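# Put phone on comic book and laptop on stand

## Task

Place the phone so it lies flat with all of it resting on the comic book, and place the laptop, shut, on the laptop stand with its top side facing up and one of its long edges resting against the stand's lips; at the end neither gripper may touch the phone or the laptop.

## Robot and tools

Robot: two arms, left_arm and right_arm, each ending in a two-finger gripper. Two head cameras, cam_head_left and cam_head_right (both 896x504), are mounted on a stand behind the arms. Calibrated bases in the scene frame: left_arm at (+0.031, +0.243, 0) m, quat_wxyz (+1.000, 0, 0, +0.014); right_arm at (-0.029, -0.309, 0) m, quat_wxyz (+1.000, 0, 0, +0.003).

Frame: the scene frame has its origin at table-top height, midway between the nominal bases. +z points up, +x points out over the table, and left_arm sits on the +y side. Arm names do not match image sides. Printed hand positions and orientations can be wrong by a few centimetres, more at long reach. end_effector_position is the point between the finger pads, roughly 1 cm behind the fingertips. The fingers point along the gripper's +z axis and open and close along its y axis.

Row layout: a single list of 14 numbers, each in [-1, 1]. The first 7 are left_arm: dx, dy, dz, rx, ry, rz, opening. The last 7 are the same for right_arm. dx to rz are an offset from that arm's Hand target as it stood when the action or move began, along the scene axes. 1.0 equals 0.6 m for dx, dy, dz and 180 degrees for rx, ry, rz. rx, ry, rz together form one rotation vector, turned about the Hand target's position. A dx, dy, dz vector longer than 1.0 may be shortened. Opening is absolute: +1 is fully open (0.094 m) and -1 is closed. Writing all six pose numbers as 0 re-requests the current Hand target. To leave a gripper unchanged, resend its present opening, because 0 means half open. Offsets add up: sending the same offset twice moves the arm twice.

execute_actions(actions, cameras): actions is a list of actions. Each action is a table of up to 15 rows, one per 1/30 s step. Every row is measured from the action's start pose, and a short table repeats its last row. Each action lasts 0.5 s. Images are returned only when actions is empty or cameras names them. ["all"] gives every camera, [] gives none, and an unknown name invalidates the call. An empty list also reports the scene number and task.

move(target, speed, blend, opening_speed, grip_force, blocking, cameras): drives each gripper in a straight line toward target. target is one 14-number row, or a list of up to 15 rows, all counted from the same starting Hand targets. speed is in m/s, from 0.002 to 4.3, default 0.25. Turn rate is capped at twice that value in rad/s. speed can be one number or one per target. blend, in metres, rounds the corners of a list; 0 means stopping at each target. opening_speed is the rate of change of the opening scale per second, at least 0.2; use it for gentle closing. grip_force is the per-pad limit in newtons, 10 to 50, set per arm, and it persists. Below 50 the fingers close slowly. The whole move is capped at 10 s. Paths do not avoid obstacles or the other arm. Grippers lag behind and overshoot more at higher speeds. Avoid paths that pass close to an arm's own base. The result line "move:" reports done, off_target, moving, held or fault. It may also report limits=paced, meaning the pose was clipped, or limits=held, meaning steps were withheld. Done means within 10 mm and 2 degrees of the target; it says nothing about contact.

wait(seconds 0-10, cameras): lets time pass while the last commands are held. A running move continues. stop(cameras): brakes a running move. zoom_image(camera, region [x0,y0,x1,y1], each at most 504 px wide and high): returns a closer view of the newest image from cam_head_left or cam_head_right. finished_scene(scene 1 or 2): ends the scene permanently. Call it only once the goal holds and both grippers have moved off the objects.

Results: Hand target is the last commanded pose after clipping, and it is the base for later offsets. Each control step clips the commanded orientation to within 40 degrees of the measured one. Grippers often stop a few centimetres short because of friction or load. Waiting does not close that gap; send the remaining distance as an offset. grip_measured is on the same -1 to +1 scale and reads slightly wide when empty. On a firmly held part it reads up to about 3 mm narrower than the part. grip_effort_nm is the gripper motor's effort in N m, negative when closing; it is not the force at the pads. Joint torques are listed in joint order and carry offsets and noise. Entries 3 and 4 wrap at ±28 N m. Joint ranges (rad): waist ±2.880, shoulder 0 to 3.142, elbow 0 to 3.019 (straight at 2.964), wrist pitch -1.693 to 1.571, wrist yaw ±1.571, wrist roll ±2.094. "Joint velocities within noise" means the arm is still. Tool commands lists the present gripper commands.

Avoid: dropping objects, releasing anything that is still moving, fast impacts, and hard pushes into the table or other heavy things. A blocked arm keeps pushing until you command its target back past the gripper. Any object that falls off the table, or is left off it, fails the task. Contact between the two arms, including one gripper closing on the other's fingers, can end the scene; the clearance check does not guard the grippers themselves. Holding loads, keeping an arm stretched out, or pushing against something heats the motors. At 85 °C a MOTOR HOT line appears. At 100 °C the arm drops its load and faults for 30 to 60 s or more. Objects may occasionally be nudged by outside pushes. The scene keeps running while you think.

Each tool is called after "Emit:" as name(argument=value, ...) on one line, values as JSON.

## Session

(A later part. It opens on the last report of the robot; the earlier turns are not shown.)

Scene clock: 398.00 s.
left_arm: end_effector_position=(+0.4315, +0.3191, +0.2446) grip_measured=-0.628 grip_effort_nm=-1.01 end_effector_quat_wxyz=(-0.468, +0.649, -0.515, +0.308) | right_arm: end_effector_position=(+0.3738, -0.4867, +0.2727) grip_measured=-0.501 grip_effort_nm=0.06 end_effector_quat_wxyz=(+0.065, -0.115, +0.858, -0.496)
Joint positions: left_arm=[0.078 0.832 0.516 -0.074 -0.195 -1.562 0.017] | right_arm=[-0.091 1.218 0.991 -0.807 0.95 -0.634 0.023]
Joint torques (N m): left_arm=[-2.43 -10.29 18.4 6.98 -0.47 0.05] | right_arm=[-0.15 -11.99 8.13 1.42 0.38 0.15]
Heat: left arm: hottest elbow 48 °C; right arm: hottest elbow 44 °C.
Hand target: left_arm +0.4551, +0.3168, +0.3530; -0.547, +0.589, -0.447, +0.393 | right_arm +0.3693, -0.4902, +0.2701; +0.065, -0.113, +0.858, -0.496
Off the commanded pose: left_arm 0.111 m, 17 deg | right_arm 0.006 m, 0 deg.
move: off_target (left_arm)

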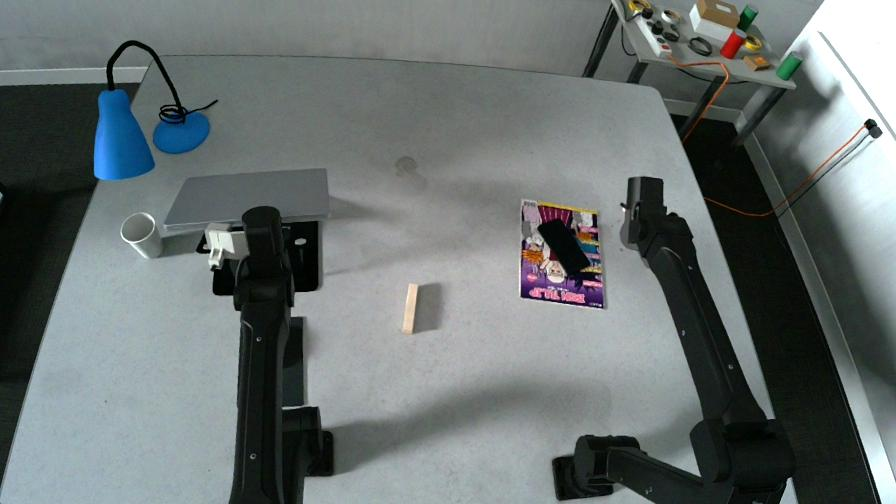

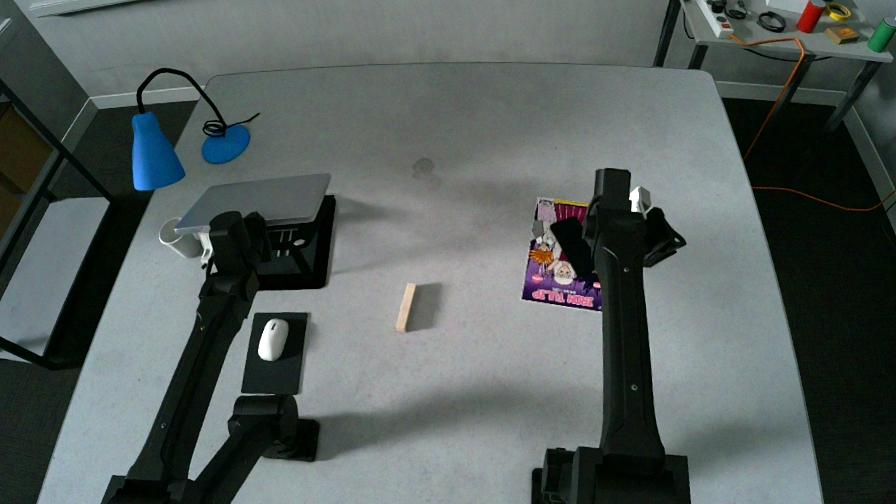

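Emit:
move(target=[0.075,0.045,-0.15,0,0,0,-0.95,0,0,0,0,0,0,-0.5], speed=0.1, cameras=["cam_head_left","cam_head_right"])

Emit:
zoom_image(camera="cam_head_left", region=[150, 150, 350, 310])

Emit:
zoom_image(camera="cam_head_right", region=[170, 150, 370, 310])

Scene clock: 410.80 s.
left_arm: end_effector_position=(+0.4686, +0.3313, +0.1640) grip_measured=-0.629 grip_effort_nm=-1.01 end_effector_quat_wxyz=(-0.465, +0.646, -0.510, +0.325) | right_arm: end_effector_position=(+0.3738, -0.4867, +0.2727) grip_measured=-0.501 grip_effort_nm=0.06 end_effector_quat_wxyz=(+0.065, -0.115, +0.858, -0.496)
Joint positions: left_arm=[0.119 1.148 0.43 0.351 -0.135 -1.564 0.017] | right_arm=[-0.091 1.218 0.991 -0.807 0.95 -0.634 0.023]
Joint torques (N m): left_arm=[-0.03 -12.92 15.99 6.63 -0.19 0.19] | right_arm=[-0.21 -11.99 8.1 1.42 0.38 0.15]
Motor temperatures (°C): left_arm=[22 27 50 26 35 24 29] | right_arm=[26 37 44 25 25 23 26]
Heat: left arm: hottest elbow 50 °C; right arm: hottest elbow 44 °C.
Hand target: left_arm +0.5001, +0.3438, +0.2632; -0.547, +0.589, -0.447, +0.393 | right_arm +0.3693, -0.4902, +0.2701; +0.065, -0.113, +0.858, -0.496
Off the commanded pose: left_arm 0.105 m, 16 deg | right_arm 0.006 m, 0 deg.
move: off_target (left_arm)

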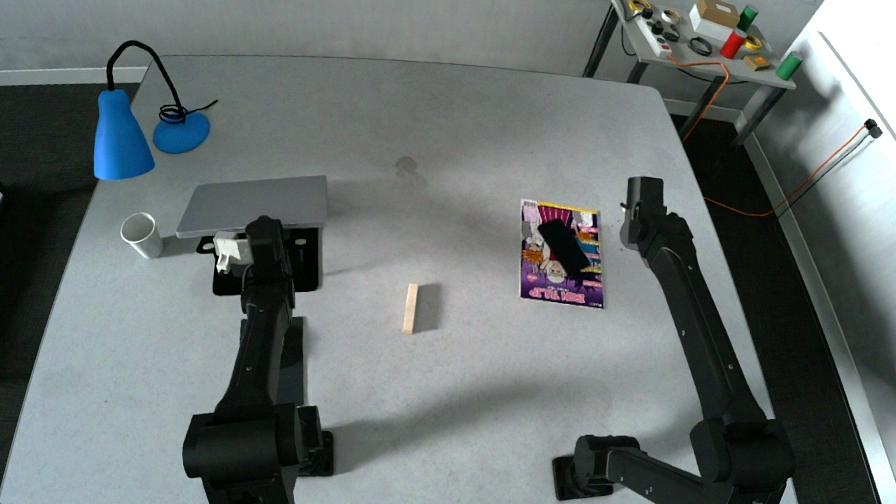

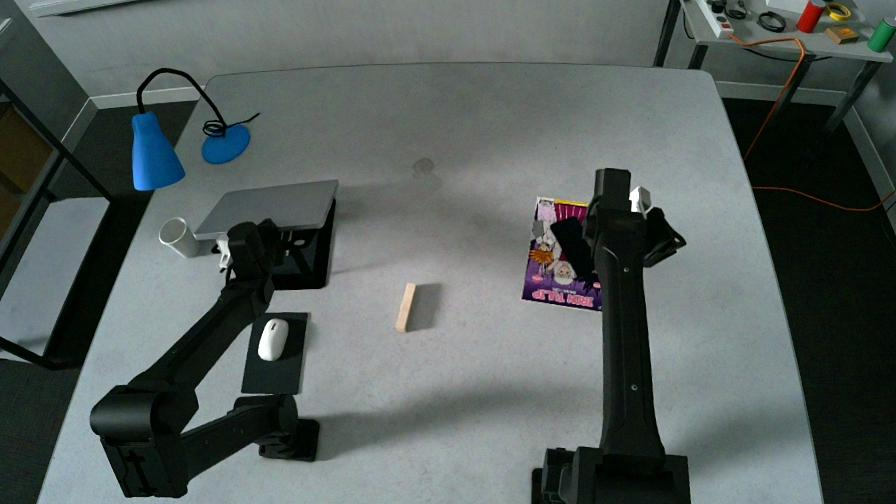

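Scaled by 2.520.

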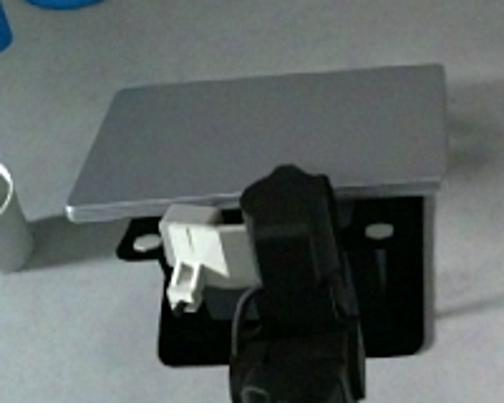

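Scaled by 2.520.

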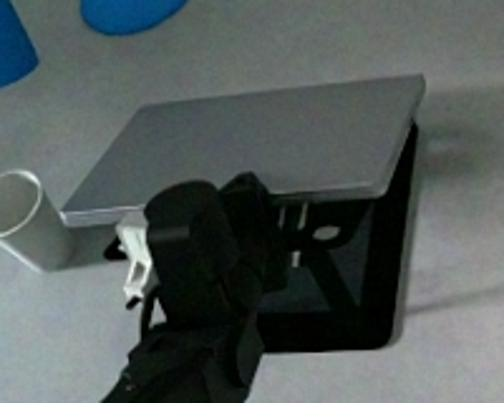

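Emit:
move(target=[-0.03,0.0,-0.06,0,0,0,-0.95,0,0,0,0,0,0,-0.5], speed=0.06, cameras=["cam_head_left","cam_head_right"])

Emit:
zoom_image(camera="cam_head_left", region=[150, 150, 350, 310])

Emit:
zoom_image(camera="cam_head_right", region=[170, 150, 370, 310])

Scene clock: 419.37 s.
left_arm: end_effector_position=(+0.4665, +0.3321, +0.1668) grip_measured=-0.629 grip_effort_nm=-1.01 end_effector_quat_wxyz=(-0.490, +0.629, -0.489, +0.354) | right_arm: end_effector_position=(+0.3738, -0.4867, +0.2727) grip_measured=-0.501 grip_effort_nm=0.06 end_effector_quat_wxyz=(+0.065, -0.115, +0.858, -0.496)
Joint positions: left_arm=[0.126 1.176 0.383 0.518 -0.125 -1.572 0.017] | right_arm=[-0.091 1.218 0.991 -0.807 0.95 -0.634 0.023]
Joint torques (N m): left_arm=[0.38 -10.52 12.1 5.57 -0.19 0.28] | right_arm=[-0.15 -11.99 8.13 1.39 0.38 0.15]
Heat: left arm: hottest elbow 49 °C; right arm: hottest elbow 44 °C.
Hand target: left_arm +0.4820, +0.3438, +0.2269; -0.547, +0.589, -0.447, +0.392 | right_arm +0.3693, -0.4902, +0.2701; +0.065, -0.113, +0.858, -0.496
Off the commanded pose: left_arm 0.063 m, 10 deg | right_arm 0.006 m, 0 deg.
move: off_target (left_arm)

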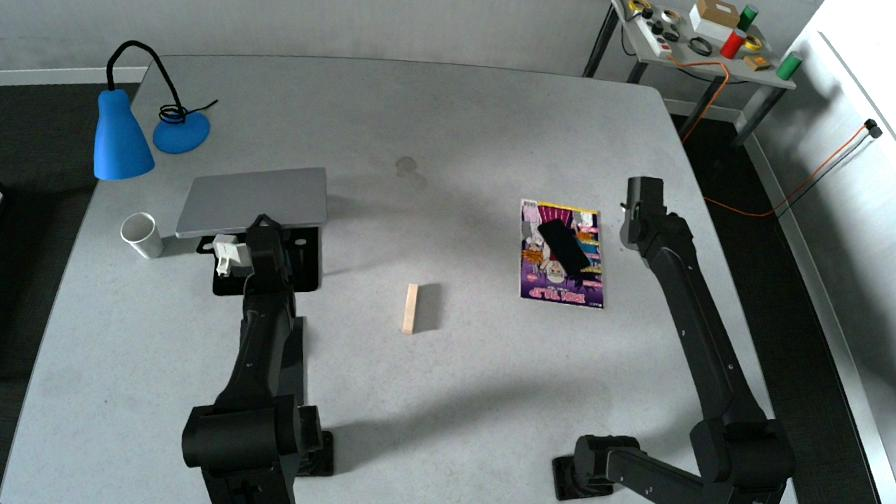

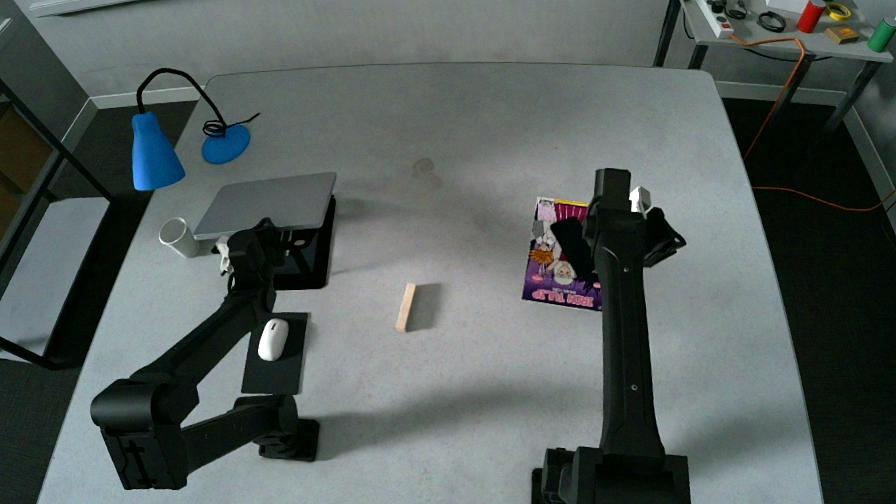

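Scaled by 2.520.

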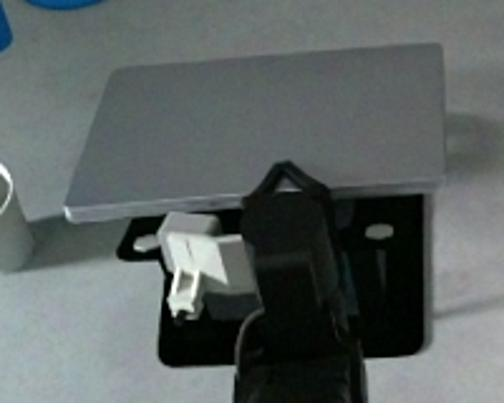

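Scaled by 2.520.

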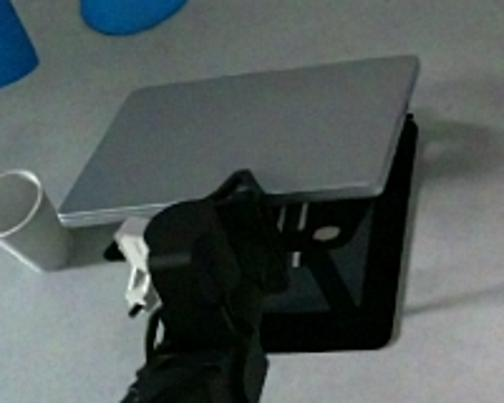

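Emit:
move(target=[0.0,0.0,-0.1,-0.01,0.035,0,-0.95,0,0,0,0,0,0,-0.5], speed=0.06, cameras=["cam_head_left","cam_head_right"])

Emit:
zoom_image(camera="cam_head_left", region=[150, 150, 350, 310])

Emit:
zoom_image(camera="cam_head_right", region=[170, 150, 370, 310])

Scene clock: 426.67 s.
left_arm: end_effector_position=(+0.4737, +0.3321, +0.1647) grip_measured=-0.632 grip_effort_nm=-1.00 end_effector_quat_wxyz=(-0.496, +0.623, -0.478, +0.371) | right_arm: end_effector_position=(+0.3738, -0.4867, +0.2727) grip_measured=-0.501 grip_effort_nm=0.06 end_effector_quat_wxyz=(+0.065, -0.115, +0.858, -0.496)
Joint positions: left_arm=[0.127 1.232 0.379 0.616 -0.114 -1.587 0.017] | right_arm=[-0.091 1.218 0.991 -0.807 0.95 -0.634 0.023]
Joint torques (N m): left_arm=[0.38 -4.72 9.87 3.55 -0.34 0.26] | right_arm=[-0.15 -12.04 8.12 1.4 0.38 0.14]
Heat: left arm: hottest elbow 48 °C; right arm: hottest elbow 44 °C.
Hand target: left_arm +0.4820, +0.3438, +0.1670; -0.512, +0.618, -0.470, +0.367 | right_arm +0.3693, -0.4902, +0.2701; +0.065, -0.113, +0.858, -0.496
Off the commanded pose: left_arm 0.015 m, 2 deg | right_arm 0.006 m, 0 deg.
move: off_target (left_arm)

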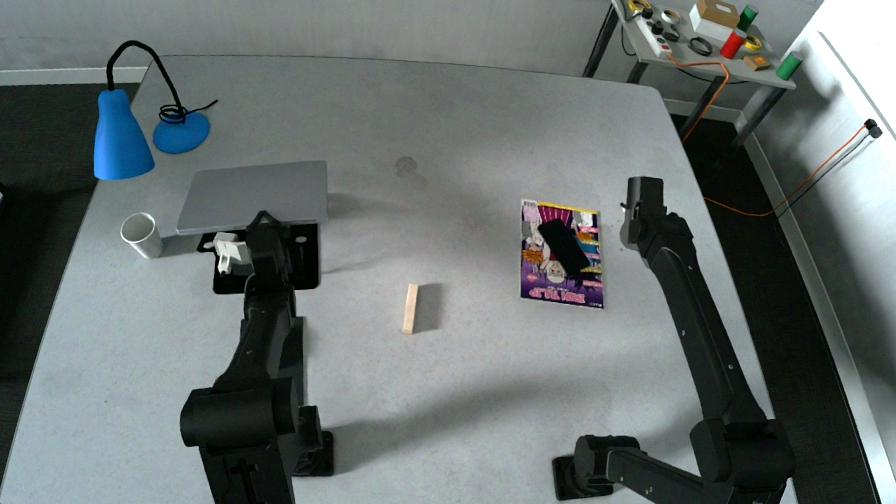

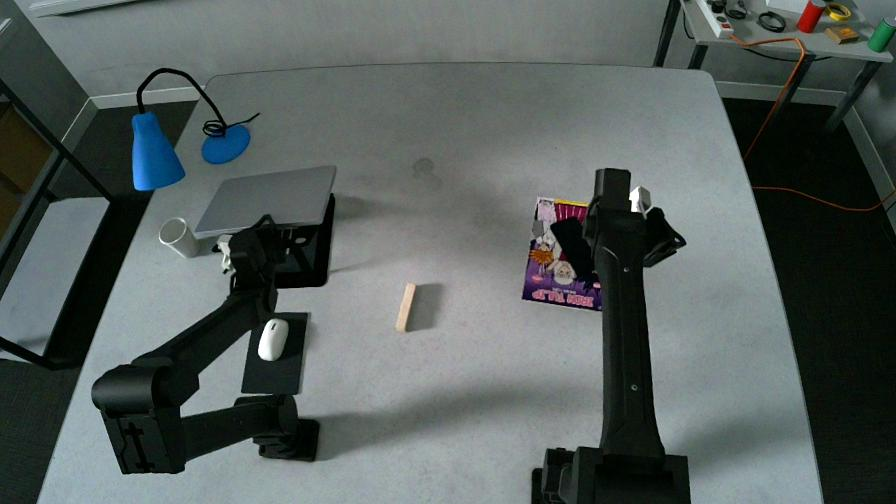

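Scaled by 2.520.

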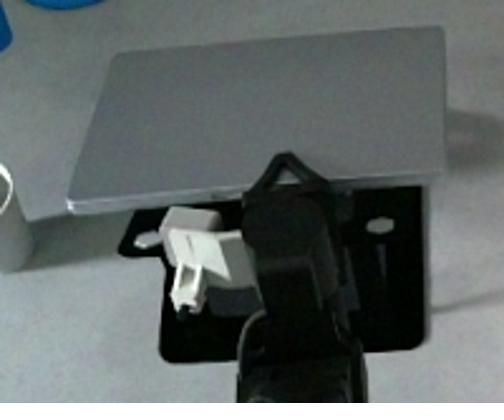

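Scaled by 2.520.

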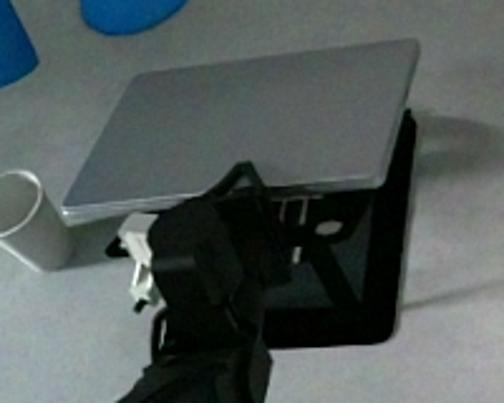

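Emit:
move(target=[0.03,0.0,0.18,-0.017,0.0587,0,-0.95,0,0,0,0,0,0,-0.5], speed=0.1, cameras=["cam_head_left","cam_head_right"])

Emit:
zoom_image(camera="cam_head_left", region=[150, 150, 350, 310])

Emit:
zoom_image(camera="cam_head_right", region=[170, 150, 370, 310])

Scene clock: 444.87 s.
left_arm: end_effector_position=(+0.4516, +0.3299, +0.1595) grip_measured=-0.633 grip_effort_nm=-1.01 end_effector_quat_wxyz=(-0.377, +0.693, -0.562, +0.248) | right_arm: end_effector_position=(+0.3738, -0.4867, +0.2727) grip_measured=-0.501 grip_effort_nm=0.06 end_effector_quat_wxyz=(+0.065, -0.115, +0.858, -0.496)
Joint positions: left_arm=[0.128 1.068 0.553 -0.125 -0.12 -1.561 0.017] | right_arm=[-0.091 1.218 0.991 -0.807 0.95 -0.634 0.023]
Joint torques (N m): left_arm=[0.03 -13.33 23.31 2.44 -0.04 -0.24] | right_arm=[-0.09 -11.99 8.13 1.37 0.38 0.14]
Motor temperatures (°C): left_arm=[22 26 45 25 33 24 29] | right_arm=[26 37 44 25 25 23 26]
Heat: left arm: hottest elbow 45 °C; right arm: hottest elbow 44 °C.
Hand target: left_arm +0.5000, +0.3437, +0.2750; -0.450, +0.663, -0.505, +0.321 | right_arm +0.3693, -0.4902, +0.2701; +0.065, -0.113, +0.858, -0.496
Off the commanded pose: left_arm 0.126 m, 14 deg | right_arm 0.006 m, 0 deg.
move: off_target (left_arm)

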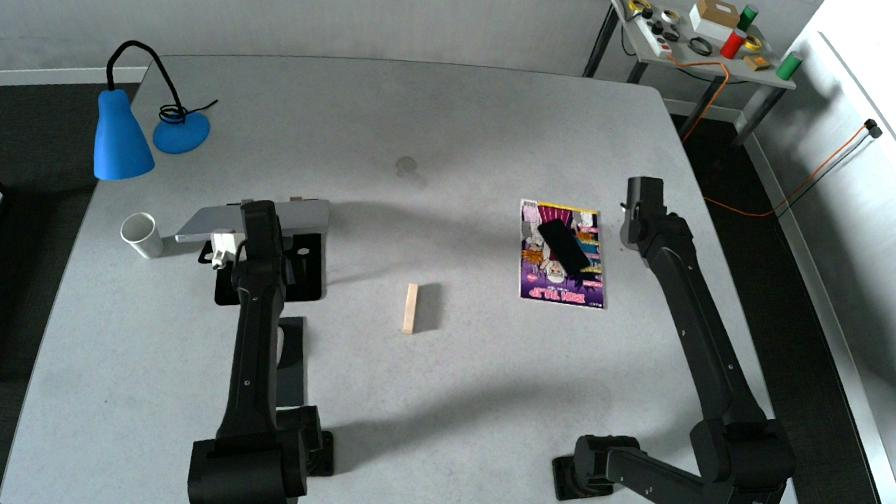

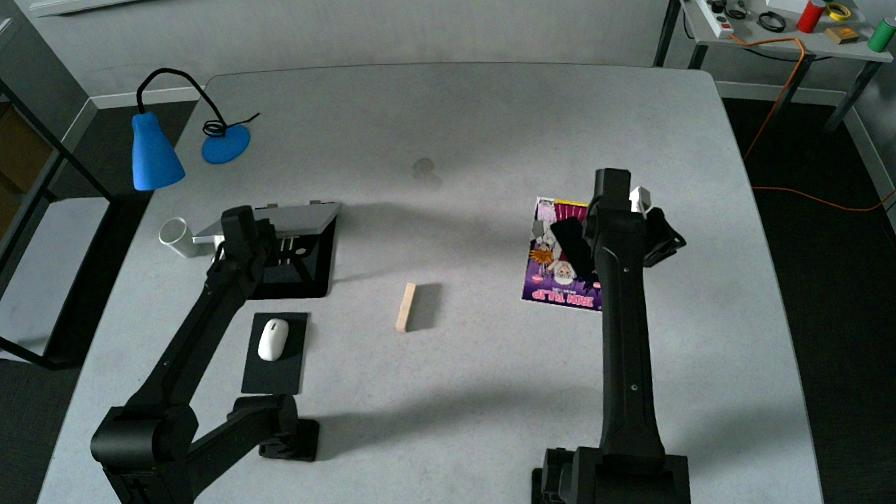

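Scaled by 2.520.

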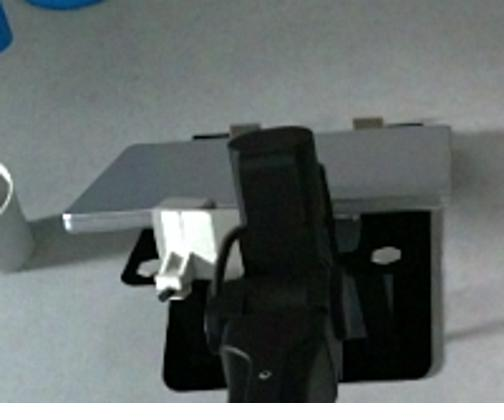

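Scaled by 2.520.

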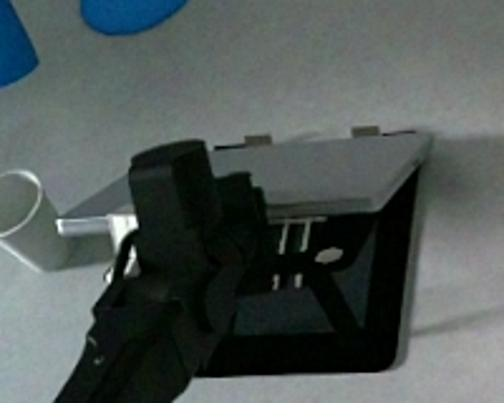

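Emit:
move(target=[0.05,0.0,-0.12,0,0,0,-0.95,0,0,0,0,0,0,-0.5], speed=0.06, cameras=["cam_head_left","cam_head_right"])

Emit:
zoom_image(camera="cam_head_left", region=[150, 150, 350, 310])

Emit:
zoom_image(camera="cam_head_right", region=[170, 150, 370, 310])

Scene clock: 454.70 s.
left_arm: end_effector_position=(+0.4811, +0.3353, +0.1424) grip_measured=-0.633 grip_effort_nm=-1.01 end_effector_quat_wxyz=(-0.394, +0.691, -0.543, +0.270) | right_arm: end_effector_position=(+0.3738, -0.4867, +0.2727) grip_measured=-0.501 grip_effort_nm=0.06 end_effector_quat_wxyz=(+0.065, -0.115, +0.858, -0.496)
Joint positions: left_arm=[0.128 1.201 0.553 0.068 -0.124 -1.585 0.017] | right_arm=[-0.091 1.218 0.991 -0.807 0.95 -0.634 0.023]
Joint torques (N m): left_arm=[-1.61 -8.7 17.42 5.11 -0.44 0.01] | right_arm=[-0.21 -11.99 8.1 1.4 0.38 0.15]
Heat: left arm: hottest elbow 46 °C; right arm: hottest elbow 44 °C.
Hand target: left_arm +0.5300, +0.3437, +0.2029; -0.450, +0.663, -0.505, +0.320 | right_arm +0.3693, -0.4902, +0.2701; +0.065, -0.113, +0.858, -0.496
Off the commanded pose: left_arm 0.078 m, 10 deg | right_arm 0.006 m, 0 deg.
move: off_target (left_arm)

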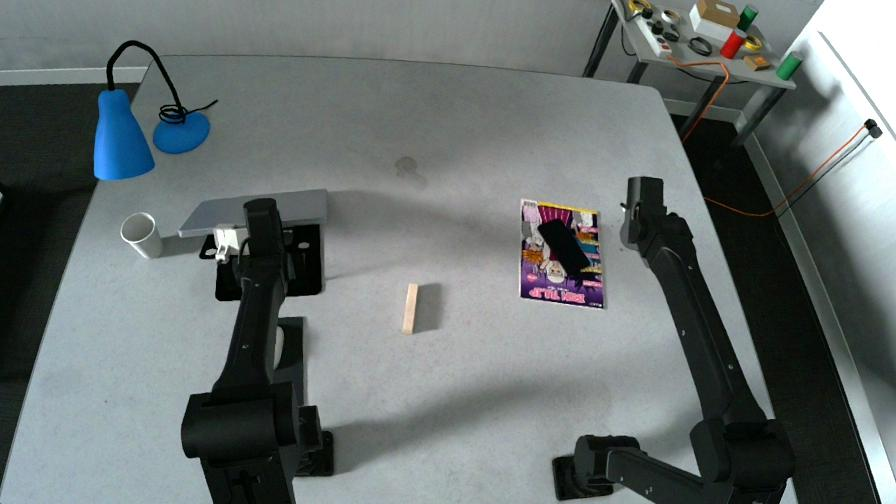

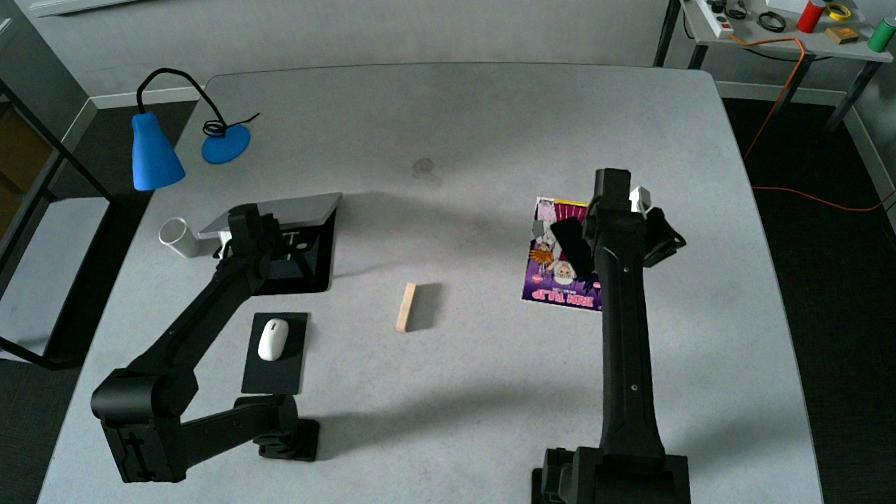

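Scaled by 2.520.

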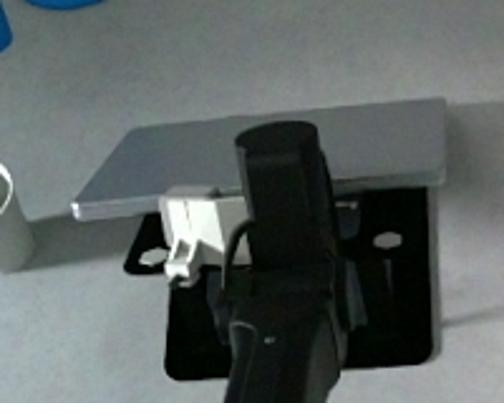

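Scaled by 2.520.

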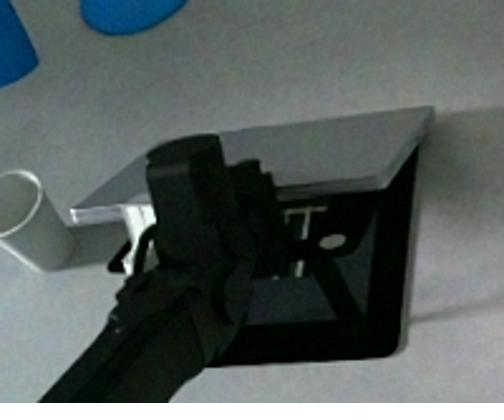

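Emit:
move(target=[[-0.05,0.0,-0.1,-0.0162,0.0531,0,-0.95,0,0,0,0,0,0,-0.5],[-0.05,0.0,-0.1,-0.0162,0.0531,0,-0.3,0,0,0,0,0,0,-0.5]], speed=0.06, opening_speed=0.5, cameras=["cam_head_left","cam_head_right"])

Emit:
zoom_image(camera="cam_head_left", region=[150, 150, 350, 310])

Emit:
zoom_image(camera="cam_head_right", region=[170, 150, 370, 310])

Scene clock: 467.30 s.
left_arm: end_effector_position=(+0.4817, +0.3335, +0.1371) grip_measured=-0.305 grip_effort_nm=0.22 end_effector_quat_wxyz=(-0.385, +0.686, -0.555, +0.268) | right_arm: end_effector_position=(+0.3738, -0.4867, +0.2727) grip_measured=-0.501 grip_effort_nm=0.06 end_effector_quat_wxyz=(+0.065, -0.115, +0.858, -0.496)
Joint positions: left_arm=[0.133 1.212 0.556 0.058 -0.099 -1.566 0.033] | right_arm=[-0.091 1.218 0.991 -0.807 0.95 -0.634 0.023]
Joint torques (N m): left_arm=[-0.15 -5.07 13.61 2.48 -0.34 -0.37] | right_arm=[-0.15 -11.99 8.13 1.4 0.38 0.14]
Heat: left arm: hottest elbow 46 °C; right arm: hottest elbow 44 °C.
Hand target: left_arm +0.5000, +0.3437, +0.1430; -0.390, +0.698, -0.533, +0.277 | right_arm +0.3693, -0.4902, +0.2701; +0.065, -0.113, +0.858, -0.496
Off the commanded pose: left_arm 0.022 m, 3 deg | right_arm 0.006 m, 0 deg.
move: off_target (left_arm); target 2's new opening was sent with left_arm's hand 0.022 m and 2 deg from that target

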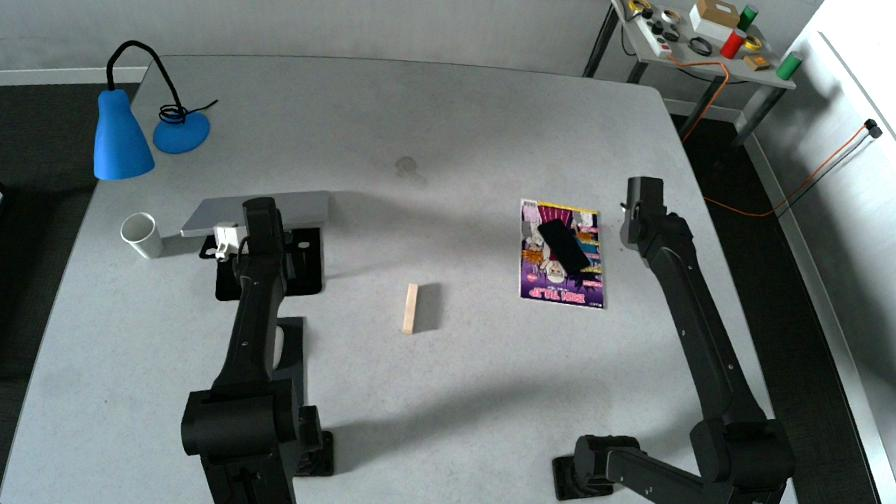

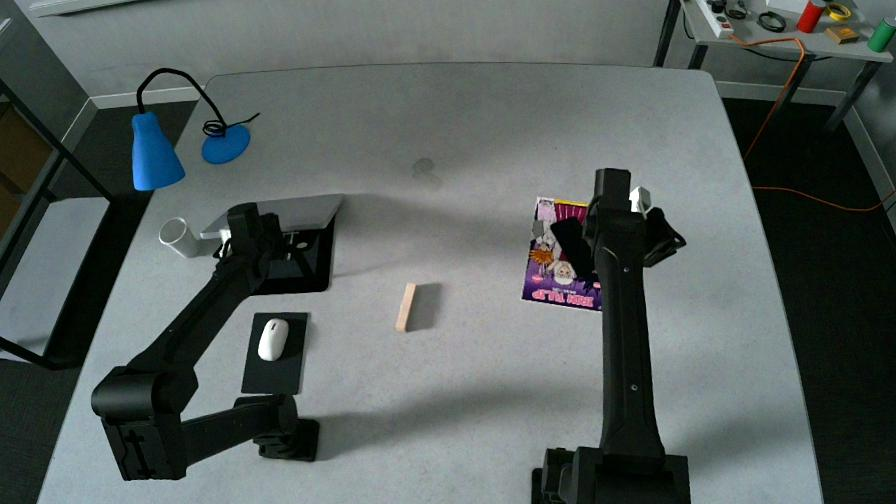

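Scaled by 2.520.

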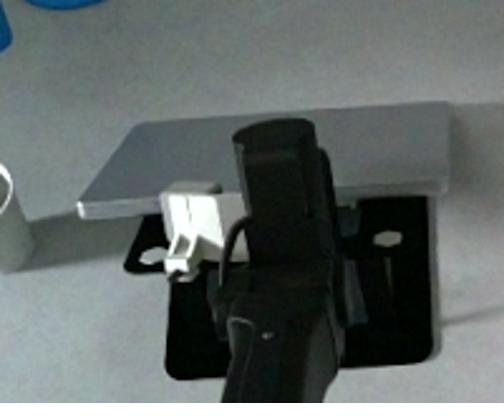

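Scaled by 2.520.

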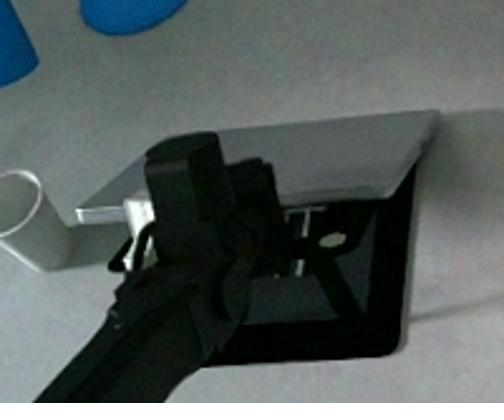

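Emit:
move(target=[-0.127,-0.045,-0.012,0,0,0,-0.3,0,0,0,0,0,0,-0.5], speed=0.05, cameras=["cam_head_left","cam_head_right"])

Emit:
zoom_image(camera="cam_head_left", region=[150, 150, 350, 310])

Emit:
zoom_image(camera="cam_head_right", region=[170, 150, 370, 310])

Scene clock: 489.30 s.
left_arm: end_effector_position=(+0.4362, +0.3246, +0.1567) grip_measured=-0.302 grip_effort_nm=0.14 end_effector_quat_wxyz=(-0.409, +0.691, -0.521, +0.290) | right_arm: end_effector_position=(+0.3738, -0.4867, +0.2727) grip_measured=-0.501 grip_effort_nm=0.06 end_effector_quat_wxyz=(+0.065, -0.115, +0.858, -0.496)
Joint positions: left_arm=[0.11 1.014 0.44 0.048 -0.147 -1.625 0.033] | right_arm=[-0.091 1.218 0.991 -0.807 0.95 -0.634 0.023]
Joint torques (N m): left_arm=[-2.55 -5.66 7.36 0.73 -0.17 -0.02] | right_arm=[-0.09 -12.04 8.12 1.39 0.38 0.14]
Heat: left arm: hottest elbow 46 °C; right arm: hottest elbow 44 °C.
Hand target: left_arm +0.4238, +0.3167, +0.1357; -0.390, +0.698, -0.533, +0.277 | right_arm +0.3693, -0.4902, +0.2701; +0.065, -0.113, +0.858, -0.496
Off the commanded pose: left_arm 0.025 m, 3 deg | right_arm 0.006 m, 0 deg.
move: off_target (left_arm)

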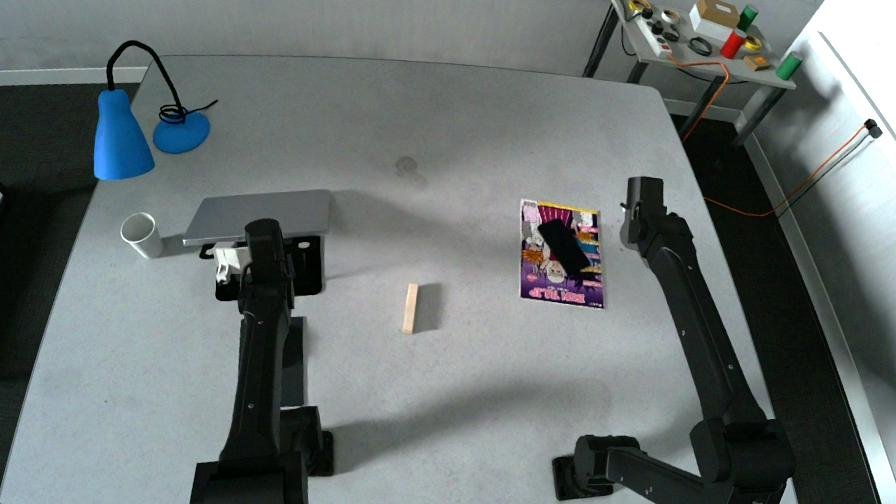

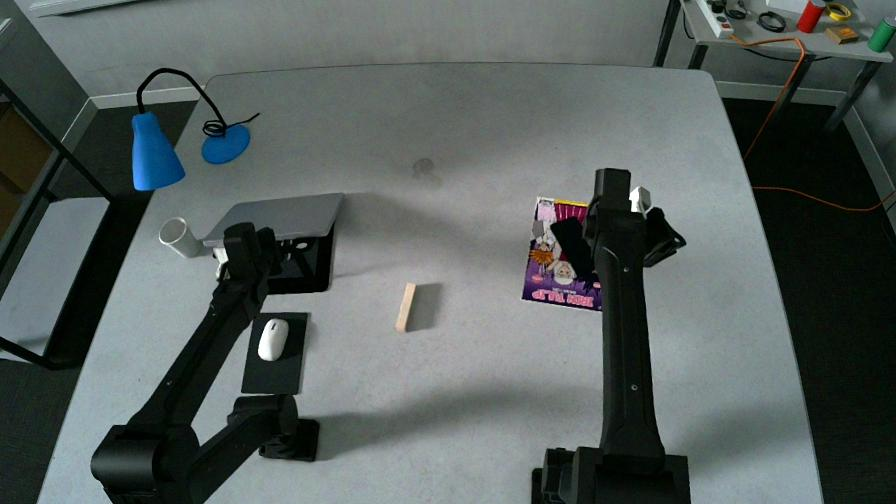

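Scaled by 2.520.

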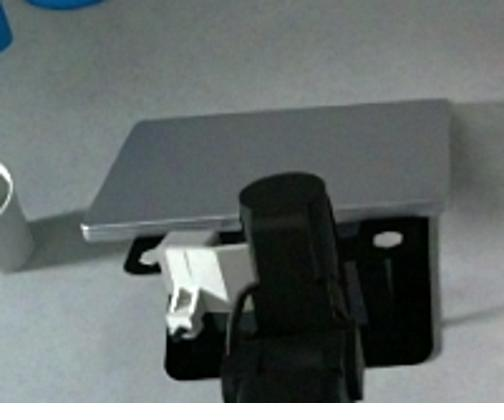

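Scaled by 2.520.

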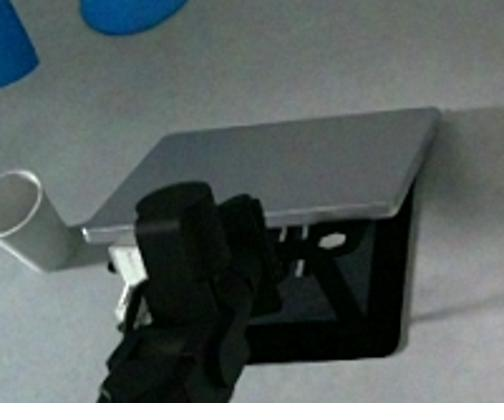

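Emit:
move(target=[[-0.05,-0.015,0.03,0,0,0,-0.3,0,0,0,0,0,0,-0.5],[-0.09,-0.02,0.2,0,0,0,-0.95,0,0,0,0,0,0,-0.5],[-0.2,0.12,0.25,0,0,0,-0.95,0,0,0,0,0,0,-0.5]], speed=[0.05,0.15,0.2], blend=[0.0,0.03,0], cameras=["cam_head_left","cam_head_right"])

Emit:
zoom_image(camera="cam_head_left", region=[170, 170, 350, 310])

Emit:
zoom_image(camera="cam_head_right", region=[180, 170, 360, 310])

Scene clock: 498.33 s.
left_arm: end_effector_position=(+0.2967, +0.3783, +0.2436) grip_measured=-0.948 grip_effort_nm=-0.08 end_effector_quat_wxyz=(-0.361, +0.712, -0.537, +0.273) | right_arm: end_effector_position=(+0.3738, -0.4867, +0.2727) grip_measured=-0.501 grip_effort_nm=0.06 end_effector_quat_wxyz=(+0.065, -0.115, +0.858, -0.496)
Joint positions: left_arm=[0.613 0.505 0.555 -0.714 0.292 -1.35 0.002] | right_arm=[-0.091 1.218 0.991 -0.807 0.95 -0.634 0.023]
Joint torques (N m): left_arm=[-0.32 -0.85 18.86 1.39 0.14 0.16] | right_arm=[-0.15 -12.04 8.1 1.42 0.38 0.14]
Heat: left arm: hottest elbow 46 °C; right arm: hottest elbow 44 °C.
Hand target: left_arm +0.3038, +0.3887, +0.2857; -0.390, +0.698, -0.533, +0.277 | right_arm +0.3693, -0.4902, +0.2701; +0.065, -0.113, +0.858, -0.496
Off the commanded pose: left_arm 0.044 m, 4 deg | right_arm 0.006 m, 0 deg.
move: off_target (left_arm); blend cut to 0 m at target 2; target 2's new opening was sent with left_arm's hand 0.045 m and 4 deg from that target

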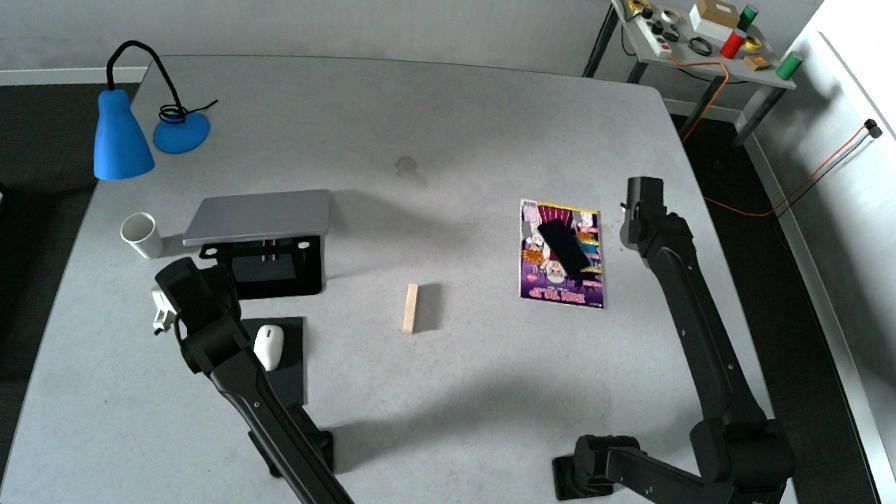

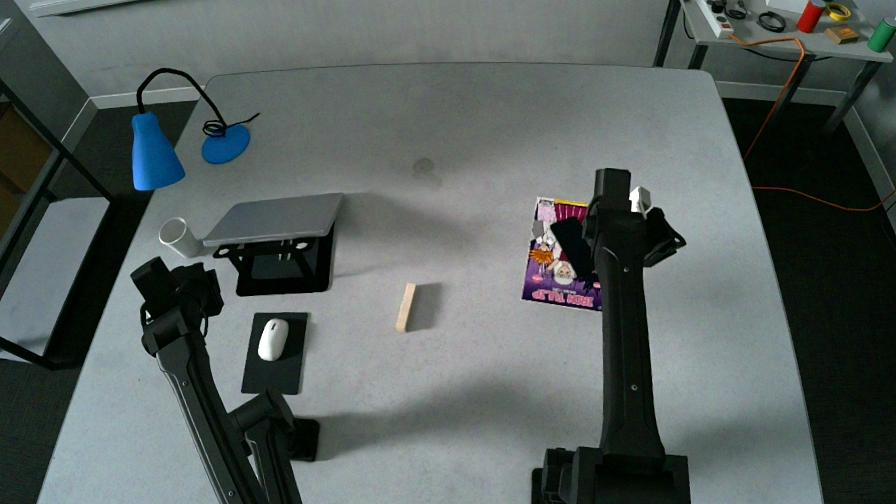

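Scaled by 2.800.

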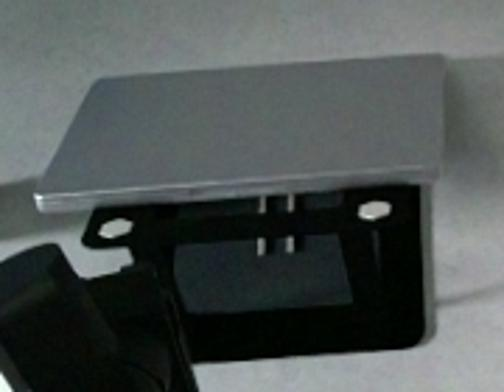

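Scaled by 2.800.

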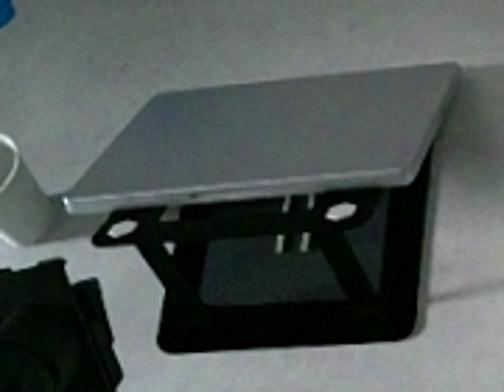

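Emit:
zoom_image(camera="cam_head_left", region=[195, 175, 345, 215])

Emit:
zoom_image(camera="cam_head_right", region=[220, 180, 370, 220])

Emit:
zoom_image(camera="cam_head_left", region=[175, 225, 335, 265])

Scaled by 3.360.

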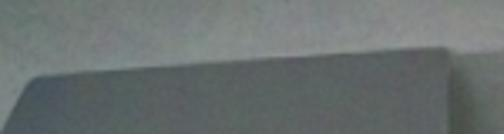

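Scaled by 3.360.

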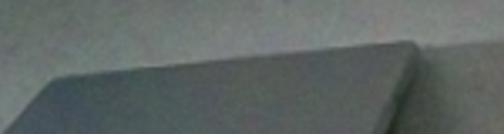

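Scaled by 3.150.

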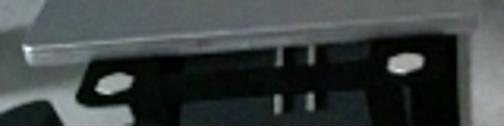

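Emit:
move(target=[[0.13,-0.0595,-0.03,-0.0532,0.314,-0.0777,-0.95,0,0,0,0,0,0,-0.5],[0.225,-0.0595,-0.12,-0.0532,0.314,-0.0777,-0.95,0,0,0,0,0,0,-0.5],[0.225,-0.0595,-0.225,-0.0532,0.314,-0.0777,-0.95,0,0,0,0,0,0,-0.5]], speed=0.2, blend=[0.03,0.01,0], cameras=["cam_head_left","cam_head_right"])

Emit:
zoom_image(camera="cam_head_left", region=[170, 170, 350, 310])

Emit:
zoom_image(camera="cam_head_right", region=[180, 170, 360, 310])

Scene clock: 521.37 s.
left_arm: end_effector_position=(+0.4369, +0.3575, +0.1562) grip_measured=-0.948 grip_effort_nm=-0.08 end_effector_quat_wxyz=(+0.000, +0.708, -0.706, +0.001) | right_arm: end_effector_position=(+0.3738, -0.4867, +0.2727) grip_measured=-0.501 grip_effort_nm=0.06 end_effector_quat_wxyz=(+0.065, -0.115, +0.858, -0.496)
Joint positions: left_arm=[0.249 1.482 1.191 -1.278 0.002 -1.297 0.002] | right_arm=[-0.091 1.218 0.991 -0.807 0.95 -0.634 0.023]
Joint torques (N m): left_arm=[-2.49 -13.63 9.17 0.65 -0.19 -0.09] | right_arm=[-0.21 -11.93 8.12 1.43 0.38 0.14]
Heat: left arm: hottest elbow 49 °C; right arm: hottest elbow 44 °C.
Hand target: left_arm +0.4388, +0.3530, +0.1508; +0.000, +0.707, -0.707, +0.000 | right_arm +0.3693, -0.4902, +0.2701; +0.065, -0.113, +0.858, -0.496
Off the commanded pose: left_arm 0.007 m, 0 deg | right_arm 0.006 m, 0 deg.
move: done

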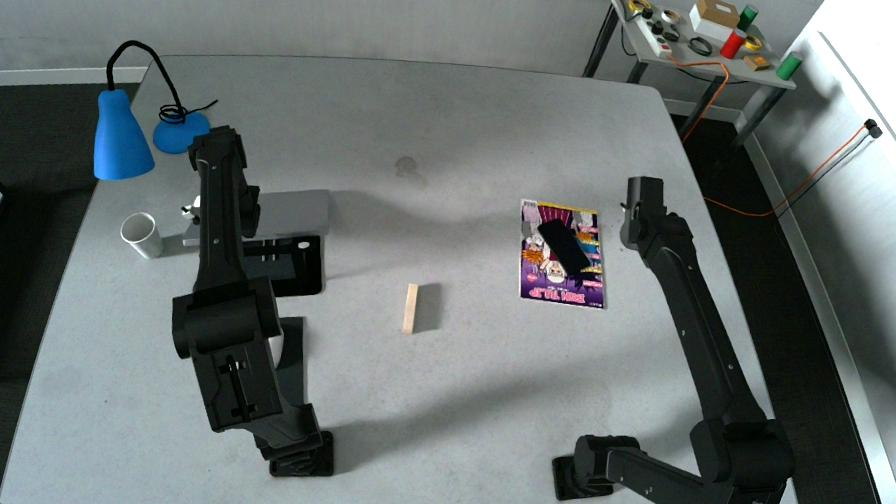

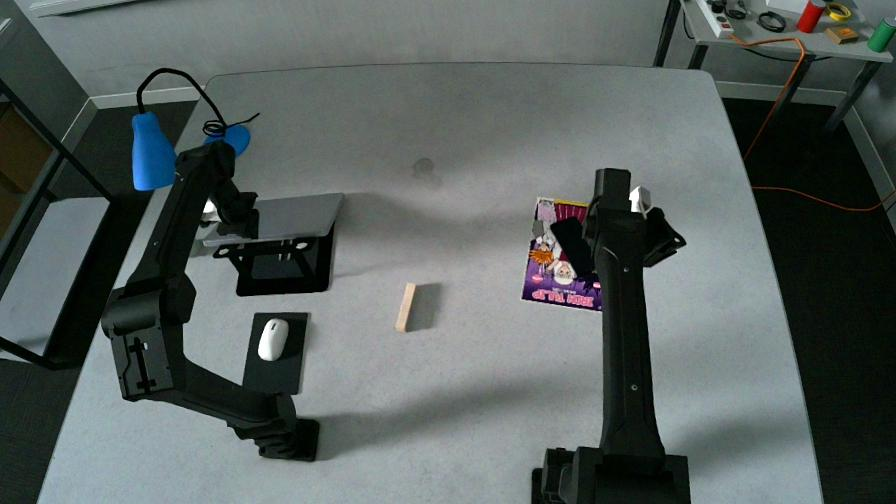

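Scaled by 2.800.

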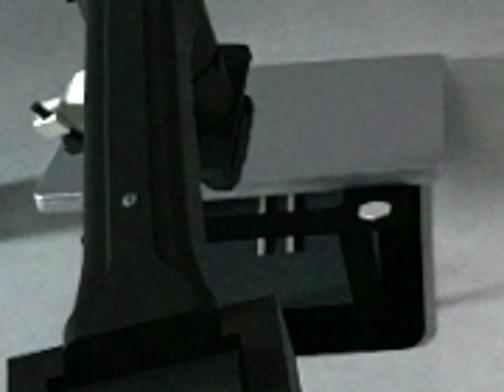

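Scaled by 2.800.

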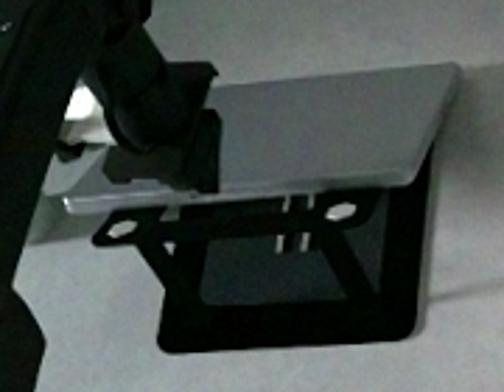

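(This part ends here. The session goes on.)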